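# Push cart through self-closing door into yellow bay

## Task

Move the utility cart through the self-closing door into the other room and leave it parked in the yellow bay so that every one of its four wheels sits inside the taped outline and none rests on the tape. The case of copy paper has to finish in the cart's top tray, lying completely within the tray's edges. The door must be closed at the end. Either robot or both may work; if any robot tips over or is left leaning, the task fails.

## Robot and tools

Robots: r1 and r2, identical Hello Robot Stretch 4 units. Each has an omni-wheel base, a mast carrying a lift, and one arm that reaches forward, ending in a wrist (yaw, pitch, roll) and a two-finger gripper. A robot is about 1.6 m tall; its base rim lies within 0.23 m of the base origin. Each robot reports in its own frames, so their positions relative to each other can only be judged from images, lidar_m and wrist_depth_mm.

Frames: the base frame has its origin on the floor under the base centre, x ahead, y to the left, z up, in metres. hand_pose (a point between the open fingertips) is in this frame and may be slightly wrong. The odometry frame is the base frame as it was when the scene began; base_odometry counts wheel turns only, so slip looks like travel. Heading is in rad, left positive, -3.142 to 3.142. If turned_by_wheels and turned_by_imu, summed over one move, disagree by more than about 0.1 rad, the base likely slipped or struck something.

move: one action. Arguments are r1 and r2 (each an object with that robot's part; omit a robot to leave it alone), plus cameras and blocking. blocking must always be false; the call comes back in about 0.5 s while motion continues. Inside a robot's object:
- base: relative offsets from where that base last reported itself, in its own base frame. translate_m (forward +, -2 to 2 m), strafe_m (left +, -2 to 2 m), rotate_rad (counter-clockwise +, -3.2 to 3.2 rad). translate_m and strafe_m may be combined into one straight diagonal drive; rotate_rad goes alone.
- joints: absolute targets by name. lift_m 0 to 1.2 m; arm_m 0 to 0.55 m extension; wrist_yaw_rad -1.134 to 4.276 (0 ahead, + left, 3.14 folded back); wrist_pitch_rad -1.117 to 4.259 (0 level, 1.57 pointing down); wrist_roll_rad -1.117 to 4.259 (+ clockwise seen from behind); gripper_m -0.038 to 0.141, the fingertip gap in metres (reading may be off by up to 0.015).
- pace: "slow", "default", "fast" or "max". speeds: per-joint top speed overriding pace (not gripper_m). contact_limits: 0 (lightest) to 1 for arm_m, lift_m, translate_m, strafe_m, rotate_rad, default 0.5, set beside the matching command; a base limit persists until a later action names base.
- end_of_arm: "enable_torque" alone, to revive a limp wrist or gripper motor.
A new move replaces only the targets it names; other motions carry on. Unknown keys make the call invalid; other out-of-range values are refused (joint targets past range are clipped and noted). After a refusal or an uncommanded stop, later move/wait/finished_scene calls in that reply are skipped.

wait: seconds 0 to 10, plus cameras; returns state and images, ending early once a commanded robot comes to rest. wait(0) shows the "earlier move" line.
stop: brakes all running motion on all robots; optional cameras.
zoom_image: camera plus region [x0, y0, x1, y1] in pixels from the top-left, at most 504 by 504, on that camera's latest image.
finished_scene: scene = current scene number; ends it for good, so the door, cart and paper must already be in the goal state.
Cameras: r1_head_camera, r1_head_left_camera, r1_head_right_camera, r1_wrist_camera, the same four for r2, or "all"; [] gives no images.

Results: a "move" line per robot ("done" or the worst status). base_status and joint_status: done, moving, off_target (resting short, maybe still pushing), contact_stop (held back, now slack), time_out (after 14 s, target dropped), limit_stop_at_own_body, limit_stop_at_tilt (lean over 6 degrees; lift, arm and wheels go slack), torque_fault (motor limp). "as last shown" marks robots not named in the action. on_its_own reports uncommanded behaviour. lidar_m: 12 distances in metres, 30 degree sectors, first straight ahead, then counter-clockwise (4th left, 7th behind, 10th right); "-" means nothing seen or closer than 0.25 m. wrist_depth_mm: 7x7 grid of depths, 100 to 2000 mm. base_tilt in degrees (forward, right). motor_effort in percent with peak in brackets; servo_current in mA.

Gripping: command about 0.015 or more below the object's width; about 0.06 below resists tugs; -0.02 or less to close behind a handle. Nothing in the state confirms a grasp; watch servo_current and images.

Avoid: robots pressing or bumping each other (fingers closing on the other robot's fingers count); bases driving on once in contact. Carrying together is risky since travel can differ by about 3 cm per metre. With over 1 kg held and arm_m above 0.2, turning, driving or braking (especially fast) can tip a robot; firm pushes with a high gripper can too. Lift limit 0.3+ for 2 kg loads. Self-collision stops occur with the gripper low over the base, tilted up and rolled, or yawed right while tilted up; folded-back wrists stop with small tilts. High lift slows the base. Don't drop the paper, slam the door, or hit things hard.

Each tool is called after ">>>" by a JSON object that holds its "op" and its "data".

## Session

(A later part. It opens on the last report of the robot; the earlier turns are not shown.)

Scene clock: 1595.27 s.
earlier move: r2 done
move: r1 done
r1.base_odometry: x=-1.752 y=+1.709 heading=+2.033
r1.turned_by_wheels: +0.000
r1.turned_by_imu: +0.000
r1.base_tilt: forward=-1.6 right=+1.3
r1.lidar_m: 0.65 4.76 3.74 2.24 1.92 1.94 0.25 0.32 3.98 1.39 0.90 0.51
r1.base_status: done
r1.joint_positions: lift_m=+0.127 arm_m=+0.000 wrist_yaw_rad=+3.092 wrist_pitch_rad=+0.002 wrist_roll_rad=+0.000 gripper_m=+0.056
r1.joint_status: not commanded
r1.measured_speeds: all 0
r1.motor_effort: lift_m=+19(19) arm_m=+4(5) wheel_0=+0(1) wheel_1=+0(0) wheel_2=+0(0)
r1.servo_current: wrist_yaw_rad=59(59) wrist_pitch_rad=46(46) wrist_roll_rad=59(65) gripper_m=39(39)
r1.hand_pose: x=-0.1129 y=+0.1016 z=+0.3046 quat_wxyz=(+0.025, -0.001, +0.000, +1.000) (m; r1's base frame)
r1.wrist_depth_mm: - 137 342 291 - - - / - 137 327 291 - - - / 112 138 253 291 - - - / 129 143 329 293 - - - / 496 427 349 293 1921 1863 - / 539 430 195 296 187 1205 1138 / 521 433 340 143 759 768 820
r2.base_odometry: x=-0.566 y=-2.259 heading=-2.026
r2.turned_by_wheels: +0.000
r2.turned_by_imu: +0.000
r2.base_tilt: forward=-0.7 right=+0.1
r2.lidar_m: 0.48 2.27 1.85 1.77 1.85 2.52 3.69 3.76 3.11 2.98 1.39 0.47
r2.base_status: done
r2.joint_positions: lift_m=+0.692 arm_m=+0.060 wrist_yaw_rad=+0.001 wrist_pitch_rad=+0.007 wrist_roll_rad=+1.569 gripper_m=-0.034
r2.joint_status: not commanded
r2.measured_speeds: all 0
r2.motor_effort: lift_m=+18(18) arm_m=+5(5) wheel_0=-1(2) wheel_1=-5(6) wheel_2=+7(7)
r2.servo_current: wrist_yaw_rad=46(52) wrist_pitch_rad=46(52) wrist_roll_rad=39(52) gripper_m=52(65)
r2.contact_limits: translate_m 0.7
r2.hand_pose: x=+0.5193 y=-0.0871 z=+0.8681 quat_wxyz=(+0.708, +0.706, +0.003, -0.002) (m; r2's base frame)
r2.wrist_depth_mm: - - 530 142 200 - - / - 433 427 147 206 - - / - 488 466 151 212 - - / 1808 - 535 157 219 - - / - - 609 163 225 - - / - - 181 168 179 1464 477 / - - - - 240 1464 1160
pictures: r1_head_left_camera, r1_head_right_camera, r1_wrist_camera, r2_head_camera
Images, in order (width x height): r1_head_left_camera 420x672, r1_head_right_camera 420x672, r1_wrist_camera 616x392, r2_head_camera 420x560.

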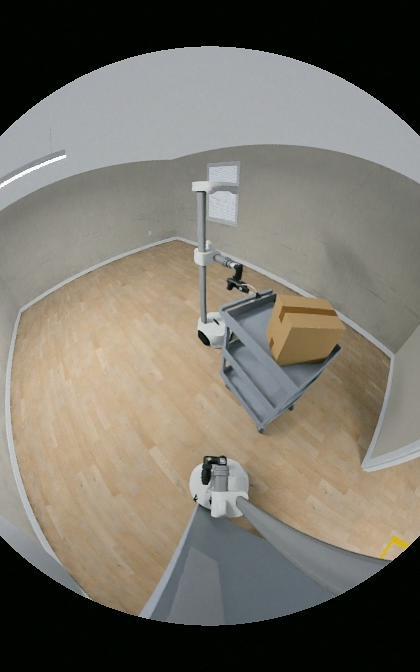

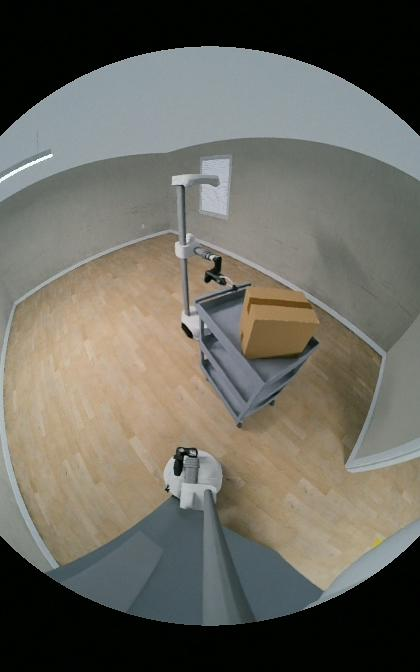

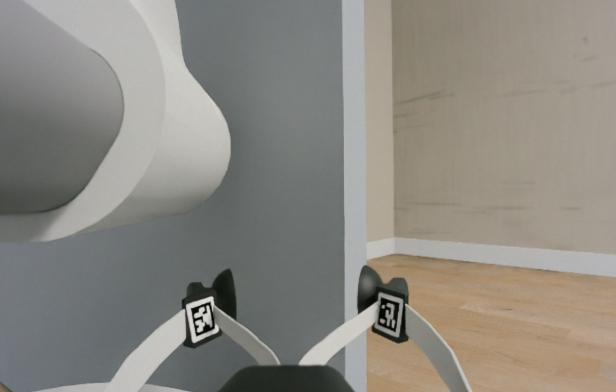

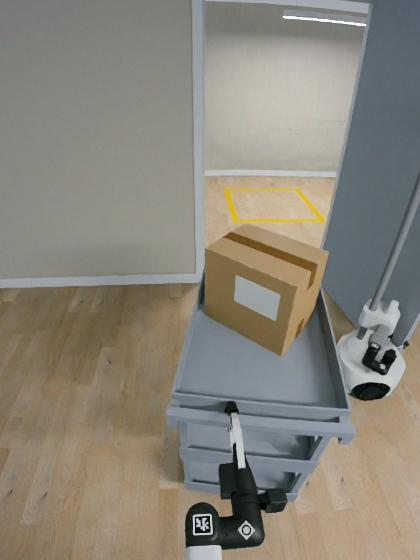

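>>> {"op": "move", "data": {"cameras": [], "blocking": false, "r2": {"base":{"translate_m":0.3,"strafe_m":-0.06},"pace":"slow","contact_limits":{"translate_m":0.7}}}}

>>> {"op": "wait", "data": {"seconds": 5, "cameras": ["r2_head_camera"]}}

Scene clock: 1603.27 s.
move: r2 moving
r1: as last shown
r1.lidar_m: 0.65 4.78 3.75 2.22 1.92 1.94 0.25 0.34 4.00 1.37 0.84 0.50
r1.motor_effort: lift_m=+19(19) arm_m=+4(4) wheel_0=+0(0) wheel_1=+0(0) wheel_2=+0(0)
r1.servo_current: wrist_yaw_rad=52(59) wrist_pitch_rad=39(46) wrist_roll_rad=52(72) gripper_m=46(46)
r1.wrist_depth_mm: - 137 343 291 - - - / - 137 329 291 - - - / 112 138 254 294 - - - / 129 142 329 293 - - - / 496 424 347 294 1863 1863 - / 535 430 195 294 188 1182 1138 / 525 433 342 143 750 778 831
r2.base_odometry: x=-0.574 y=-2.268 heading=-2.026
r2.turned_by_wheels: +0.000
r2.turned_by_imu: +0.001
r2.base_tilt: forward=-0.7 right=+0.0
r2.lidar_m: 0.46 2.24 1.84 1.75 1.86 2.53 3.72 3.77 3.11 2.97 1.37 0.45
r2.base_status: translate_m moving; strafe_m moving
r2.joint_positions: lift_m=+0.692 arm_m=+0.060 wrist_yaw_rad=+0.001 wrist_pitch_rad=+0.007 wrist_roll_rad=+1.569 gripper_m=-0.034
r2.joint_status: not commanded
r2.measured_speeds: translate_m=+0.047 strafe_m=-0.009 rotate_rad=-0.001 lift_m=+0.000 arm_m=+0.000 wrist_yaw_rad=+0.000 wrist_pitch_rad=+0.000 wrist_roll_rad=+0.000
r2.motor_effort: lift_m=+18(18) arm_m=+5(5) wheel_0=+2(12) wheel_1=+5(6) wheel_2=-9(9)
r2.servo_current: wrist_yaw_rad=39(52) wrist_pitch_rad=52(52) wrist_roll_rad=52(52) gripper_m=65(72)
r2.contact_limits: translate_m 0.7
r2.hand_pose: x=+0.5193 y=-0.0871 z=+0.8681 quat_wxyz=(+0.708, +0.706, +0.003, -0.002) (m; r2's base frame)
r2.wrist_depth_mm: - - 530 142 198 - - / - 433 427 147 206 - - / - 488 473 151 211 - - / - - 535 158 219 - - / - - 603 162 226 - - / - - 181 168 179 1464 477 / - - - - 241 1464 1160
pictures: none
No camera images: "cameras" was empty.

Scene clock: 1607.10 s.
earlier move: r2 done
r1.base_odometry: x=-1.752 y=+1.709 heading=+2.033
r1.turned_by_wheels: +0.000
r1.turned_by_imu: +0.000
r1.base_tilt: forward=-1.6 right=+1.3
r1.lidar_m: 0.67 4.75 3.76 2.23 1.94 1.93 0.25 0.33 3.95 1.37 0.40 0.43
r1.base_status: not commanded
r1.joint_positions: lift_m=+0.127 arm_m=+0.000 wrist_yaw_rad=+3.092 wrist_pitch_rad=+0.002 wrist_roll_rad=+0.000 gripper_m=+0.056
r1.joint_status: not commanded
r1.measured_speeds: all 0
r1.motor_effort: lift_m=+19(19) arm_m=+4(4) wheel_0=+0(1) wheel_1=+0(0) wheel_2=+0(0)
r1.servo_current: wrist_yaw_rad=39(65) wrist_pitch_rad=39(52) wrist_roll_rad=33(78) gripper_m=39(52)
r1.hand_pose: x=-0.1129 y=+0.1016 z=+0.3046 quat_wxyz=(+0.025, -0.001, +0.000, +1.000) (m; r1's base frame)
r1.wrist_depth_mm: - 137 343 290 - - - / - 138 329 291 - - - / 112 138 254 290 - - - / 129 142 329 291 - - - / 492 421 347 293 1921 1808 - / 535 430 196 293 187 1138 1138 / 521 436 342 143 741 778 820
r2.base_odometry: x=-0.752 y=-2.502 heading=-2.026
r2.turned_by_wheels: +0.000
r2.turned_by_imu: +0.001
r2.base_tilt: forward=-0.7 right=+0.1
r2.lidar_m: 0.46 1.96 1.92 1.84 1.93 2.60 4.05 4.11 3.05 2.92 1.06 0.44
r2.base_status: done
r2.joint_positions: lift_m=+0.692 arm_m=+0.060 wrist_yaw_rad=+0.000 wrist_pitch_rad=+0.007 wrist_roll_rad=+1.569 gripper_m=-0.034
r2.joint_status: not commanded
r2.measured_speeds: all 0
r2.motor_effort: lift_m=+18(18) arm_m=+4(5) wheel_0=+5(13) wheel_1=+5(8) wheel_2=-5(13)
r2.servo_current: wrist_yaw_rad=52(59) wrist_pitch_rad=46(59) wrist_roll_rad=46(65) gripper_m=65(72)
r2.contact_limits: translate_m 0.7
r2.hand_pose: x=+0.5193 y=-0.0874 z=+0.8681 quat_wxyz=(+0.708, +0.706, +0.003, -0.002) (m; r2's base frame)
r2.wrist_depth_mm: - 439 439 131 186 - - / - 415 421 136 194 - - / - 504 477 144 205 - - / 1661 - 564 150 215 - - / - - - 156 224 1576 - / - - 181 167 179 1464 492 / - - - - - 1464 1098
wait: 3.83 of 5 s (r2 has come to rest)
pictures: r2_head_camera
Images, in order (width x height): r2_head_camera 420x560.

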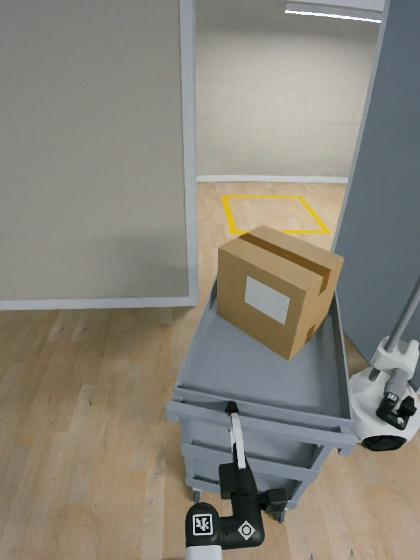

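>>> {"op": "move", "data": {"cameras": [], "blocking": false, "r2": {"base":{"translate_m":0.15,"strafe_m":-0.24},"pace":"slow","contact_limits":{"translate_m":0.7}}}}

>>> {"op": "wait", "data": {"seconds": 5, "cameras": ["r2_head_camera"]}}

Scene clock: 1615.43 s.
move: r2 moving
r1: as last shown
r1.lidar_m: 0.61 4.76 3.76 2.22 1.93 1.93 0.25 0.33 3.99 1.38 0.40 0.43
r1.motor_effort: lift_m=+19(19) arm_m=+4(5) wheel_0=+0(1) wheel_1=+0(0) wheel_2=+0(0)
r1.servo_current: wrist_yaw_rad=65(65) wrist_pitch_rad=39(46) wrist_roll_rad=59(59) gripper_m=46(46)
r1.wrist_depth_mm: - 137 342 290 - - - / - 137 327 290 - - - / 112 138 253 291 - - - / 129 142 329 293 - - - / 492 424 347 293 1921 1756 - / 539 430 196 291 187 1182 1138 / 525 433 340 143 750 768 820
r2.base_odometry: x=-0.764 y=-2.503 heading=-2.026
r2.turned_by_wheels: +0.000
r2.turned_by_imu: +0.000
r2.base_tilt: forward=-0.7 right=+0.1
r2.lidar_m: 0.47 1.96 1.94 1.86 1.93 2.60 4.05 4.07 3.02 2.88 1.07 0.43
r2.base_status: translate_m moving; strafe_m moving
r2.joint_positions: lift_m=+0.692 arm_m=+0.060 wrist_yaw_rad=+0.001 wrist_pitch_rad=+0.007 wrist_roll_rad=+1.569 gripper_m=-0.034
r2.joint_status: not commanded
r2.measured_speeds: translate_m=+0.027 strafe_m=-0.042 rotate_rad=-0.002 lift_m=+0.000 arm_m=+0.000 wrist_yaw_rad=+0.001 wrist_pitch_rad=+0.000 wrist_roll_rad=+0.000
r2.motor_effort: lift_m=+18(18) arm_m=+4(5) wheel_0=+11(13) wheel_1=-7(7) wheel_2=-6(9)
r2.servo_current: wrist_yaw_rad=39(59) wrist_pitch_rad=46(52) wrist_roll_rad=59(59) gripper_m=65(65)
r2.contact_limits: translate_m 0.7
r2.hand_pose: x=+0.5193 y=-0.0871 z=+0.8681 quat_wxyz=(+0.708, +0.706, +0.003, -0.002) (m; r2's base frame)
r2.wrist_depth_mm: - 445 439 131 186 - - / - 413 418 136 195 - - / - 508 477 143 205 - - / 1576 - 559 150 213 - - / - - - 156 223 1576 - / - - 181 166 179 1464 480 / - - - - - 1464 1118
pictures: none
No camera images: "cameras" was empty.

Scene clock: 1619.03 s.
earlier move: r2 done
r1.base_odometry: x=-1.752 y=+1.709 heading=+2.033
r1.turned_by_wheels: +0.000
r1.turned_by_imu: +0.000
r1.base_tilt: forward=-1.6 right=+1.3
r1.lidar_m: 0.39 4.76 3.77 2.23 1.93 1.95 0.25 0.35 3.99 0.38 0.31 0.30
r1.base_status: not commanded
r1.joint_positions: lift_m=+0.127 arm_m=+0.000 wrist_yaw_rad=+3.092 wrist_pitch_rad=+0.002 wrist_roll_rad=+0.000 gripper_m=+0.056
r1.joint_status: not commanded
r1.measured_speeds: all 0
r1.motor_effort: lift_m=+19(19) arm_m=+4(5) wheel_0=+0(1) wheel_1=+0(0) wheel_2=+0(0)
r1.servo_current: wrist_yaw_rad=46(85) wrist_pitch_rad=39(52) wrist_roll_rad=46(65) gripper_m=39(46)
r1.hand_pose: x=-0.1129 y=+0.1016 z=+0.3046 quat_wxyz=(+0.025, -0.001, +0.000, +1.000) (m; r1's base frame)
r1.wrist_depth_mm: - 137 343 290 - - - / - 138 329 290 - - - / 112 138 254 291 - - - / 129 142 329 293 - - - / 492 427 349 293 1921 1808 - / 544 433 195 296 187 1160 1138 / 525 433 342 143 750 768 831
r2.base_odometry: x=-1.033 y=-2.531 heading=-2.026
r2.turned_by_wheels: +0.000
r2.turned_by_imu: +0.002
r2.base_tilt: forward=-0.7 right=+0.1
r2.lidar_m: 0.45 1.81 2.17 2.08 2.15 2.94 4.20 3.80 2.77 2.66 0.78 0.45
r2.base_status: done
r2.joint_positions: lift_m=+0.692 arm_m=+0.060 wrist_yaw_rad=+0.002 wrist_pitch_rad=+0.007 wrist_roll_rad=+1.569 gripper_m=-0.034
r2.joint_status: not commanded
r2.measured_speeds: all 0
r2.motor_effort: lift_m=+18(18) arm_m=+5(5) wheel_0=+6(15) wheel_1=-4(7) wheel_2=-3(9)
r2.servo_current: wrist_yaw_rad=52(65) wrist_pitch_rad=46(59) wrist_roll_rad=39(65) gripper_m=65(72)
r2.contact_limits: translate_m 0.7
r2.hand_pose: x=+0.5194 y=-0.0869 z=+0.8681 quat_wxyz=(+0.708, +0.706, +0.003, -0.002) (m; r2's base frame)
r2.wrist_depth_mm: - - - 163 224 - - / - - 564 164 224 798 - / - 462 449 165 226 820 - / - - 492 167 228 831 - / - - 554 167 229 - - / - - 183 169 179 - - / - - - - 231 136 469
wait: 3.60 of 5 s (r2 has come to rest)
pictures: r2_head_camera
Images, in order (width x height): r2_head_camera 420x560.

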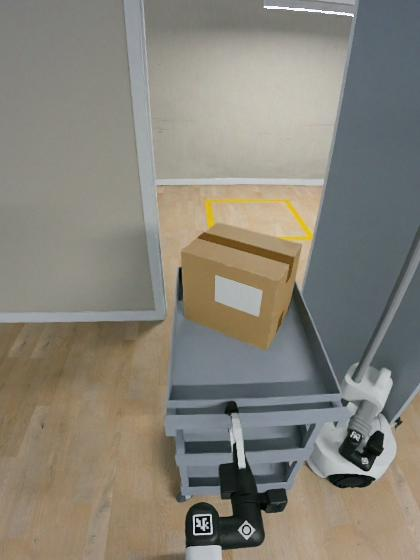

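>>> {"op": "move", "data": {"cameras": [], "blocking": false, "r2": {"base":{"translate_m":0.3,"strafe_m":0.03},"pace":"slow","contact_limits":{"translate_m":0.7}}}}

>>> {"op": "wait", "data": {"seconds": 5, "cameras": ["r2_head_camera"]}}

Scene clock: 1625.37 s.
move: r2 moving
r1: as last shown
r1.lidar_m: 0.36 4.77 3.78 2.21 1.91 1.95 0.25 0.32 3.97 0.36 0.30 0.31
r1.motor_effort: lift_m=+19(19) arm_m=+4(4) wheel_0=+0(1) wheel_1=+0(1) wheel_2=+0(0)
r1.servo_current: wrist_yaw_rad=33(59) wrist_pitch_rad=39(46) wrist_roll_rad=39(65) gripper_m=39(52)
r1.wrist_depth_mm: - 137 342 290 - - - / - 137 329 291 - - - / 112 137 252 291 - - - / 129 142 329 293 - - - / 496 427 347 296 1921 1808 - / 539 433 196 294 187 1160 1160 / 521 433 343 143 750 778 820
r2.base_odometry: x=-1.038 y=-2.542 heading=-2.026
r2.turned_by_wheels: +0.000
r2.turned_by_imu: +0.000
r2.base_tilt: forward=-0.7 right=+0.1
r2.lidar_m: 0.46 1.79 2.18 2.08 2.16 2.91 - 3.85 2.79 2.68 0.79 0.47
r2.base_status: translate_m moving; strafe_m moving
r2.joint_positions: lift_m=+0.692 arm_m=+0.060 wrist_yaw_rad=+0.000 wrist_pitch_rad=+0.007 wrist_roll_rad=+1.569 gripper_m=-0.034
r2.joint_status: not commanded
r2.measured_speeds: translate_m=+0.049 strafe_m=+0.004 rotate_rad=+0.000 lift_m=+0.000 arm_m=+0.000 wrist_yaw_rad=-0.017 wrist_pitch_rad=+0.000 wrist_roll_rad=+0.000
r2.motor_effort: lift_m=+18(18) arm_m=+4(5) wheel_0=+4(10) wheel_1=+7(8) wheel_2=-13(13)
r2.servo_current: wrist_yaw_rad=52(52) wrist_pitch_rad=46(52) wrist_roll_rad=52(59) gripper_m=65(65)
r2.contact_limits: translate_m 0.7
r2.hand_pose: x=+0.5192 y=-0.0874 z=+0.8681 quat_wxyz=(+0.708, +0.706, +0.003, -0.002) (m; r2's base frame)
r2.wrist_depth_mm: - - - 165 225 - - / - - 591 167 226 798 - / - 466 462 166 228 831 - / - - 496 227 229 831 - / - - 544 168 229 - - / - - 183 168 179 - - / - - - - 231 137 455
pictures: none
No camera images: "cameras" was empty.

Scene clock: 1629.17 s.
earlier move: r2 done
r1.base_odometry: x=-1.752 y=+1.709 heading=+2.033
r1.turned_by_wheels: +0.000
r1.turned_by_imu: +0.000
r1.base_tilt: forward=-1.6 right=+1.3
r1.lidar_m: 0.65 4.76 3.76 2.21 1.92 1.92 0.25 0.34 0.54 0.36 0.33 0.34
r1.base_status: not commanded
r1.joint_positions: lift_m=+0.127 arm_m=+0.000 wrist_yaw_rad=+3.092 wrist_pitch_rad=+0.002 wrist_roll_rad=+0.000 gripper_m=+0.056
r1.joint_status: not commanded
r1.measured_speeds: all 0
r1.motor_effort: lift_m=+19(19) arm_m=+4(5) wheel_0=-1(1) wheel_1=+0(1) wheel_2=+0(0)
r1.servo_current: wrist_yaw_rad=46(72) wrist_pitch_rad=46(52) wrist_roll_rad=52(72) gripper_m=46(52)
r1.hand_pose: x=-0.1129 y=+0.1016 z=+0.3046 quat_wxyz=(+0.025, -0.001, +0.000, +1.000) (m; r1's base frame)
r1.wrist_depth_mm: - 137 342 290 - - - / - 138 327 291 - - - / 112 138 253 291 - - - / 129 142 329 293 - - - / 496 424 347 294 1863 1863 - / 535 427 195 296 187 1182 1182 / 517 430 340 143 750 788 820
r2.base_odometry: x=-1.138 y=-2.813 heading=-2.026
r2.turned_by_wheels: +0.000
r2.turned_by_imu: +0.000
r2.base_tilt: forward=-0.7 right=+0.1
r2.lidar_m: 0.45 1.50 2.03 2.05 2.13 2.91 - 3.90 2.79 2.69 0.63 0.47
r2.base_status: done
r2.joint_positions: lift_m=+0.692 arm_m=+0.060 wrist_yaw_rad=-0.001 wrist_pitch_rad=+0.007 wrist_roll_rad=+1.569 gripper_m=-0.034
r2.joint_status: not commanded
r2.measured_speeds: all 0
r2.motor_effort: lift_m=+18(18) arm_m=+5(5) wheel_0=+1(10) wheel_1=+5(8) wheel_2=-7(14)
r2.servo_current: wrist_yaw_rad=46(59) wrist_pitch_rad=52(59) wrist_roll_rad=46(59) gripper_m=65(72)
r2.contact_limits: translate_m 0.7
r2.hand_pose: x=+0.5191 y=-0.0878 z=+0.8681 quat_wxyz=(+0.708, +0.706, +0.002, -0.003) (m; r2's base frame)
r2.wrist_depth_mm: - - 559 144 201 - - / - 442 430 149 206 - - / - 484 466 152 213 - - / - - 530 158 220 831 - / - - 615 163 226 - - / - - 182 168 177 1182 488 / - - - - 239 - -
wait: 3.80 of 5 s (r2 has come to rest)
pictures: r2_head_camera
Images, in order (width x height): r2_head_camera 420x560.

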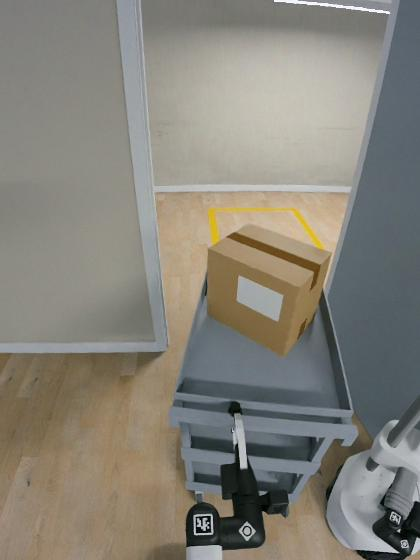

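>>> {"op": "move", "data": {"cameras": [], "blocking": false, "r2": {"base":{"translate_m":0.22,"strafe_m":-0.045},"pace":"slow","contact_limits":{"translate_m":0.7}}}}

>>> {"op": "wait", "data": {"seconds": 5, "cameras": ["r2_head_camera"]}}

Scene clock: 1635.97 s.
move: r2 moving
r1: as last shown
r1.lidar_m: 0.63 4.77 3.74 2.24 1.94 1.95 0.25 0.32 0.52 0.36 0.33 0.56
r1.motor_effort: lift_m=+19(19) arm_m=+4(4) wheel_0=+0(1) wheel_1=+0(0) wheel_2=+0(0)
r1.servo_current: wrist_yaw_rad=52(65) wrist_pitch_rad=46(46) wrist_roll_rad=59(59) gripper_m=46(46)
r1.wrist_depth_mm: - 137 343 290 - - - / - 138 329 291 - - - / 112 138 253 291 - - - / 129 142 329 293 - - - / 492 424 347 294 1921 1756 - / 539 430 196 294 187 1182 1138 / 525 433 343 143 741 778 820
r2.base_odometry: x=-1.146 y=-2.823 heading=-2.026
r2.turned_by_wheels: +0.000
r2.turned_by_imu: +0.001
r2.base_tilt: forward=-0.7 right=+0.1
r2.lidar_m: 0.48 1.50 2.02 2.06 2.11 2.94 - 3.87 2.80 0.80 0.63 0.47
r2.base_status: translate_m moving; strafe_m moving
r2.joint_positions: lift_m=+0.692 arm_m=+0.060 wrist_yaw_rad=-0.001 wrist_pitch_rad=+0.007 wrist_roll_rad=+1.569 gripper_m=-0.034
r2.joint_status: not commanded
r2.measured_speeds: translate_m=+0.049 strafe_m=-0.010 rotate_rad=+0.002 lift_m=+0.000 arm_m=+0.000 wrist_yaw_rad=+0.000 wrist_pitch_rad=+0.000 wrist_roll_rad=+0.000
r2.motor_effort: lift_m=+18(18) arm_m=+4(5) wheel_0=+7(10) wheel_1=+4(7) wheel_2=-12(13)
r2.servo_current: wrist_yaw_rad=39(59) wrist_pitch_rad=46(59) wrist_roll_rad=33(52) gripper_m=59(65)
r2.contact_limits: translate_m 0.7
r2.hand_pose: x=+0.5191 y=-0.0878 z=+0.8681 quat_wxyz=(+0.708, +0.706, +0.002, -0.003) (m; r2's base frame)
r2.wrist_depth_mm: - - 544 142 199 - - / - 433 430 146 206 - - / - 484 466 151 211 - - / - - 530 157 219 - - / - - 621 162 226 - - / - - 183 168 180 1160 484 / - - - - 241 - -
pictures: none
No camera images: "cameras" was empty.

Scene clock: 1638.97 s.
earlier move: r2 done
r1.base_odometry: x=-1.752 y=+1.709 heading=+2.033
r1.turned_by_wheels: +0.000
r1.turned_by_imu: +0.000
r1.base_tilt: forward=-1.6 right=+1.2
r1.lidar_m: 0.64 4.75 3.79 2.21 1.93 1.94 0.25 0.34 0.49 0.36 0.38 0.50
r1.base_status: not commanded
r1.joint_positions: lift_m=+0.127 arm_m=+0.000 wrist_yaw_rad=+3.092 wrist_pitch_rad=+0.002 wrist_roll_rad=+0.000 gripper_m=+0.056
r1.joint_status: not commanded
r1.measured_speeds: all 0
r1.motor_effort: lift_m=+19(19) arm_m=+4(4) wheel_0=+0(1) wheel_1=+0(0) wheel_2=+0(0)
r1.servo_current: wrist_yaw_rad=52(65) wrist_pitch_rad=33(52) wrist_roll_rad=39(59) gripper_m=46(52)
r1.hand_pose: x=-0.1129 y=+0.1016 z=+0.3046 quat_wxyz=(+0.025, -0.001, +0.000, +1.000) (m; r1's base frame)
r1.wrist_depth_mm: - 137 342 291 - - - / - 138 329 291 - - - / 111 138 253 291 - - - / 129 142 329 293 - - - / 492 430 347 294 1921 1863 - / 539 427 195 294 187 1160 1138 / 521 433 342 143 741 788 831
r2.base_odometry: x=-1.275 y=-2.991 heading=-2.025
r2.turned_by_wheels: +0.000
r2.turned_by_imu: +0.002
r2.base_tilt: forward=-0.7 right=+0.1
r2.lidar_m: 0.48 1.28 1.76 2.10 2.19 2.99 - 3.79 2.75 0.51 0.48 0.45
r2.base_status: done
r2.joint_positions: lift_m=+0.692 arm_m=+0.060 wrist_yaw_rad=+0.002 wrist_pitch_rad=+0.007 wrist_roll_rad=+1.569 gripper_m=-0.034
r2.joint_status: not commanded
r2.measured_speeds: all 0
r2.motor_effort: lift_m=+18(18) arm_m=+4(5) wheel_0=+7(13) wheel_1=+4(8) wheel_2=-6(13)
r2.servo_current: wrist_yaw_rad=46(65) wrist_pitch_rad=52(59) wrist_roll_rad=46(59) gripper_m=59(72)
r2.contact_limits: translate_m 0.7
r2.hand_pose: x=+0.5194 y=-0.0869 z=+0.8681 quat_wxyz=(+0.708, +0.706, +0.003, -0.002) (m; r2's base frame)
r2.wrist_depth_mm: - 413 410 125 180 - - / - 418 421 129 190 - - / - 512 484 138 200 - - / - - 574 147 213 - - / - - - 154 223 1661 - / - - 184 166 179 1576 473 / - - - - - - -
wait: 3.00 of 5 s (r2 has come to rest)
pictures: r2_head_camera
Images, in order (width x height): r2_head_camera 420x560.

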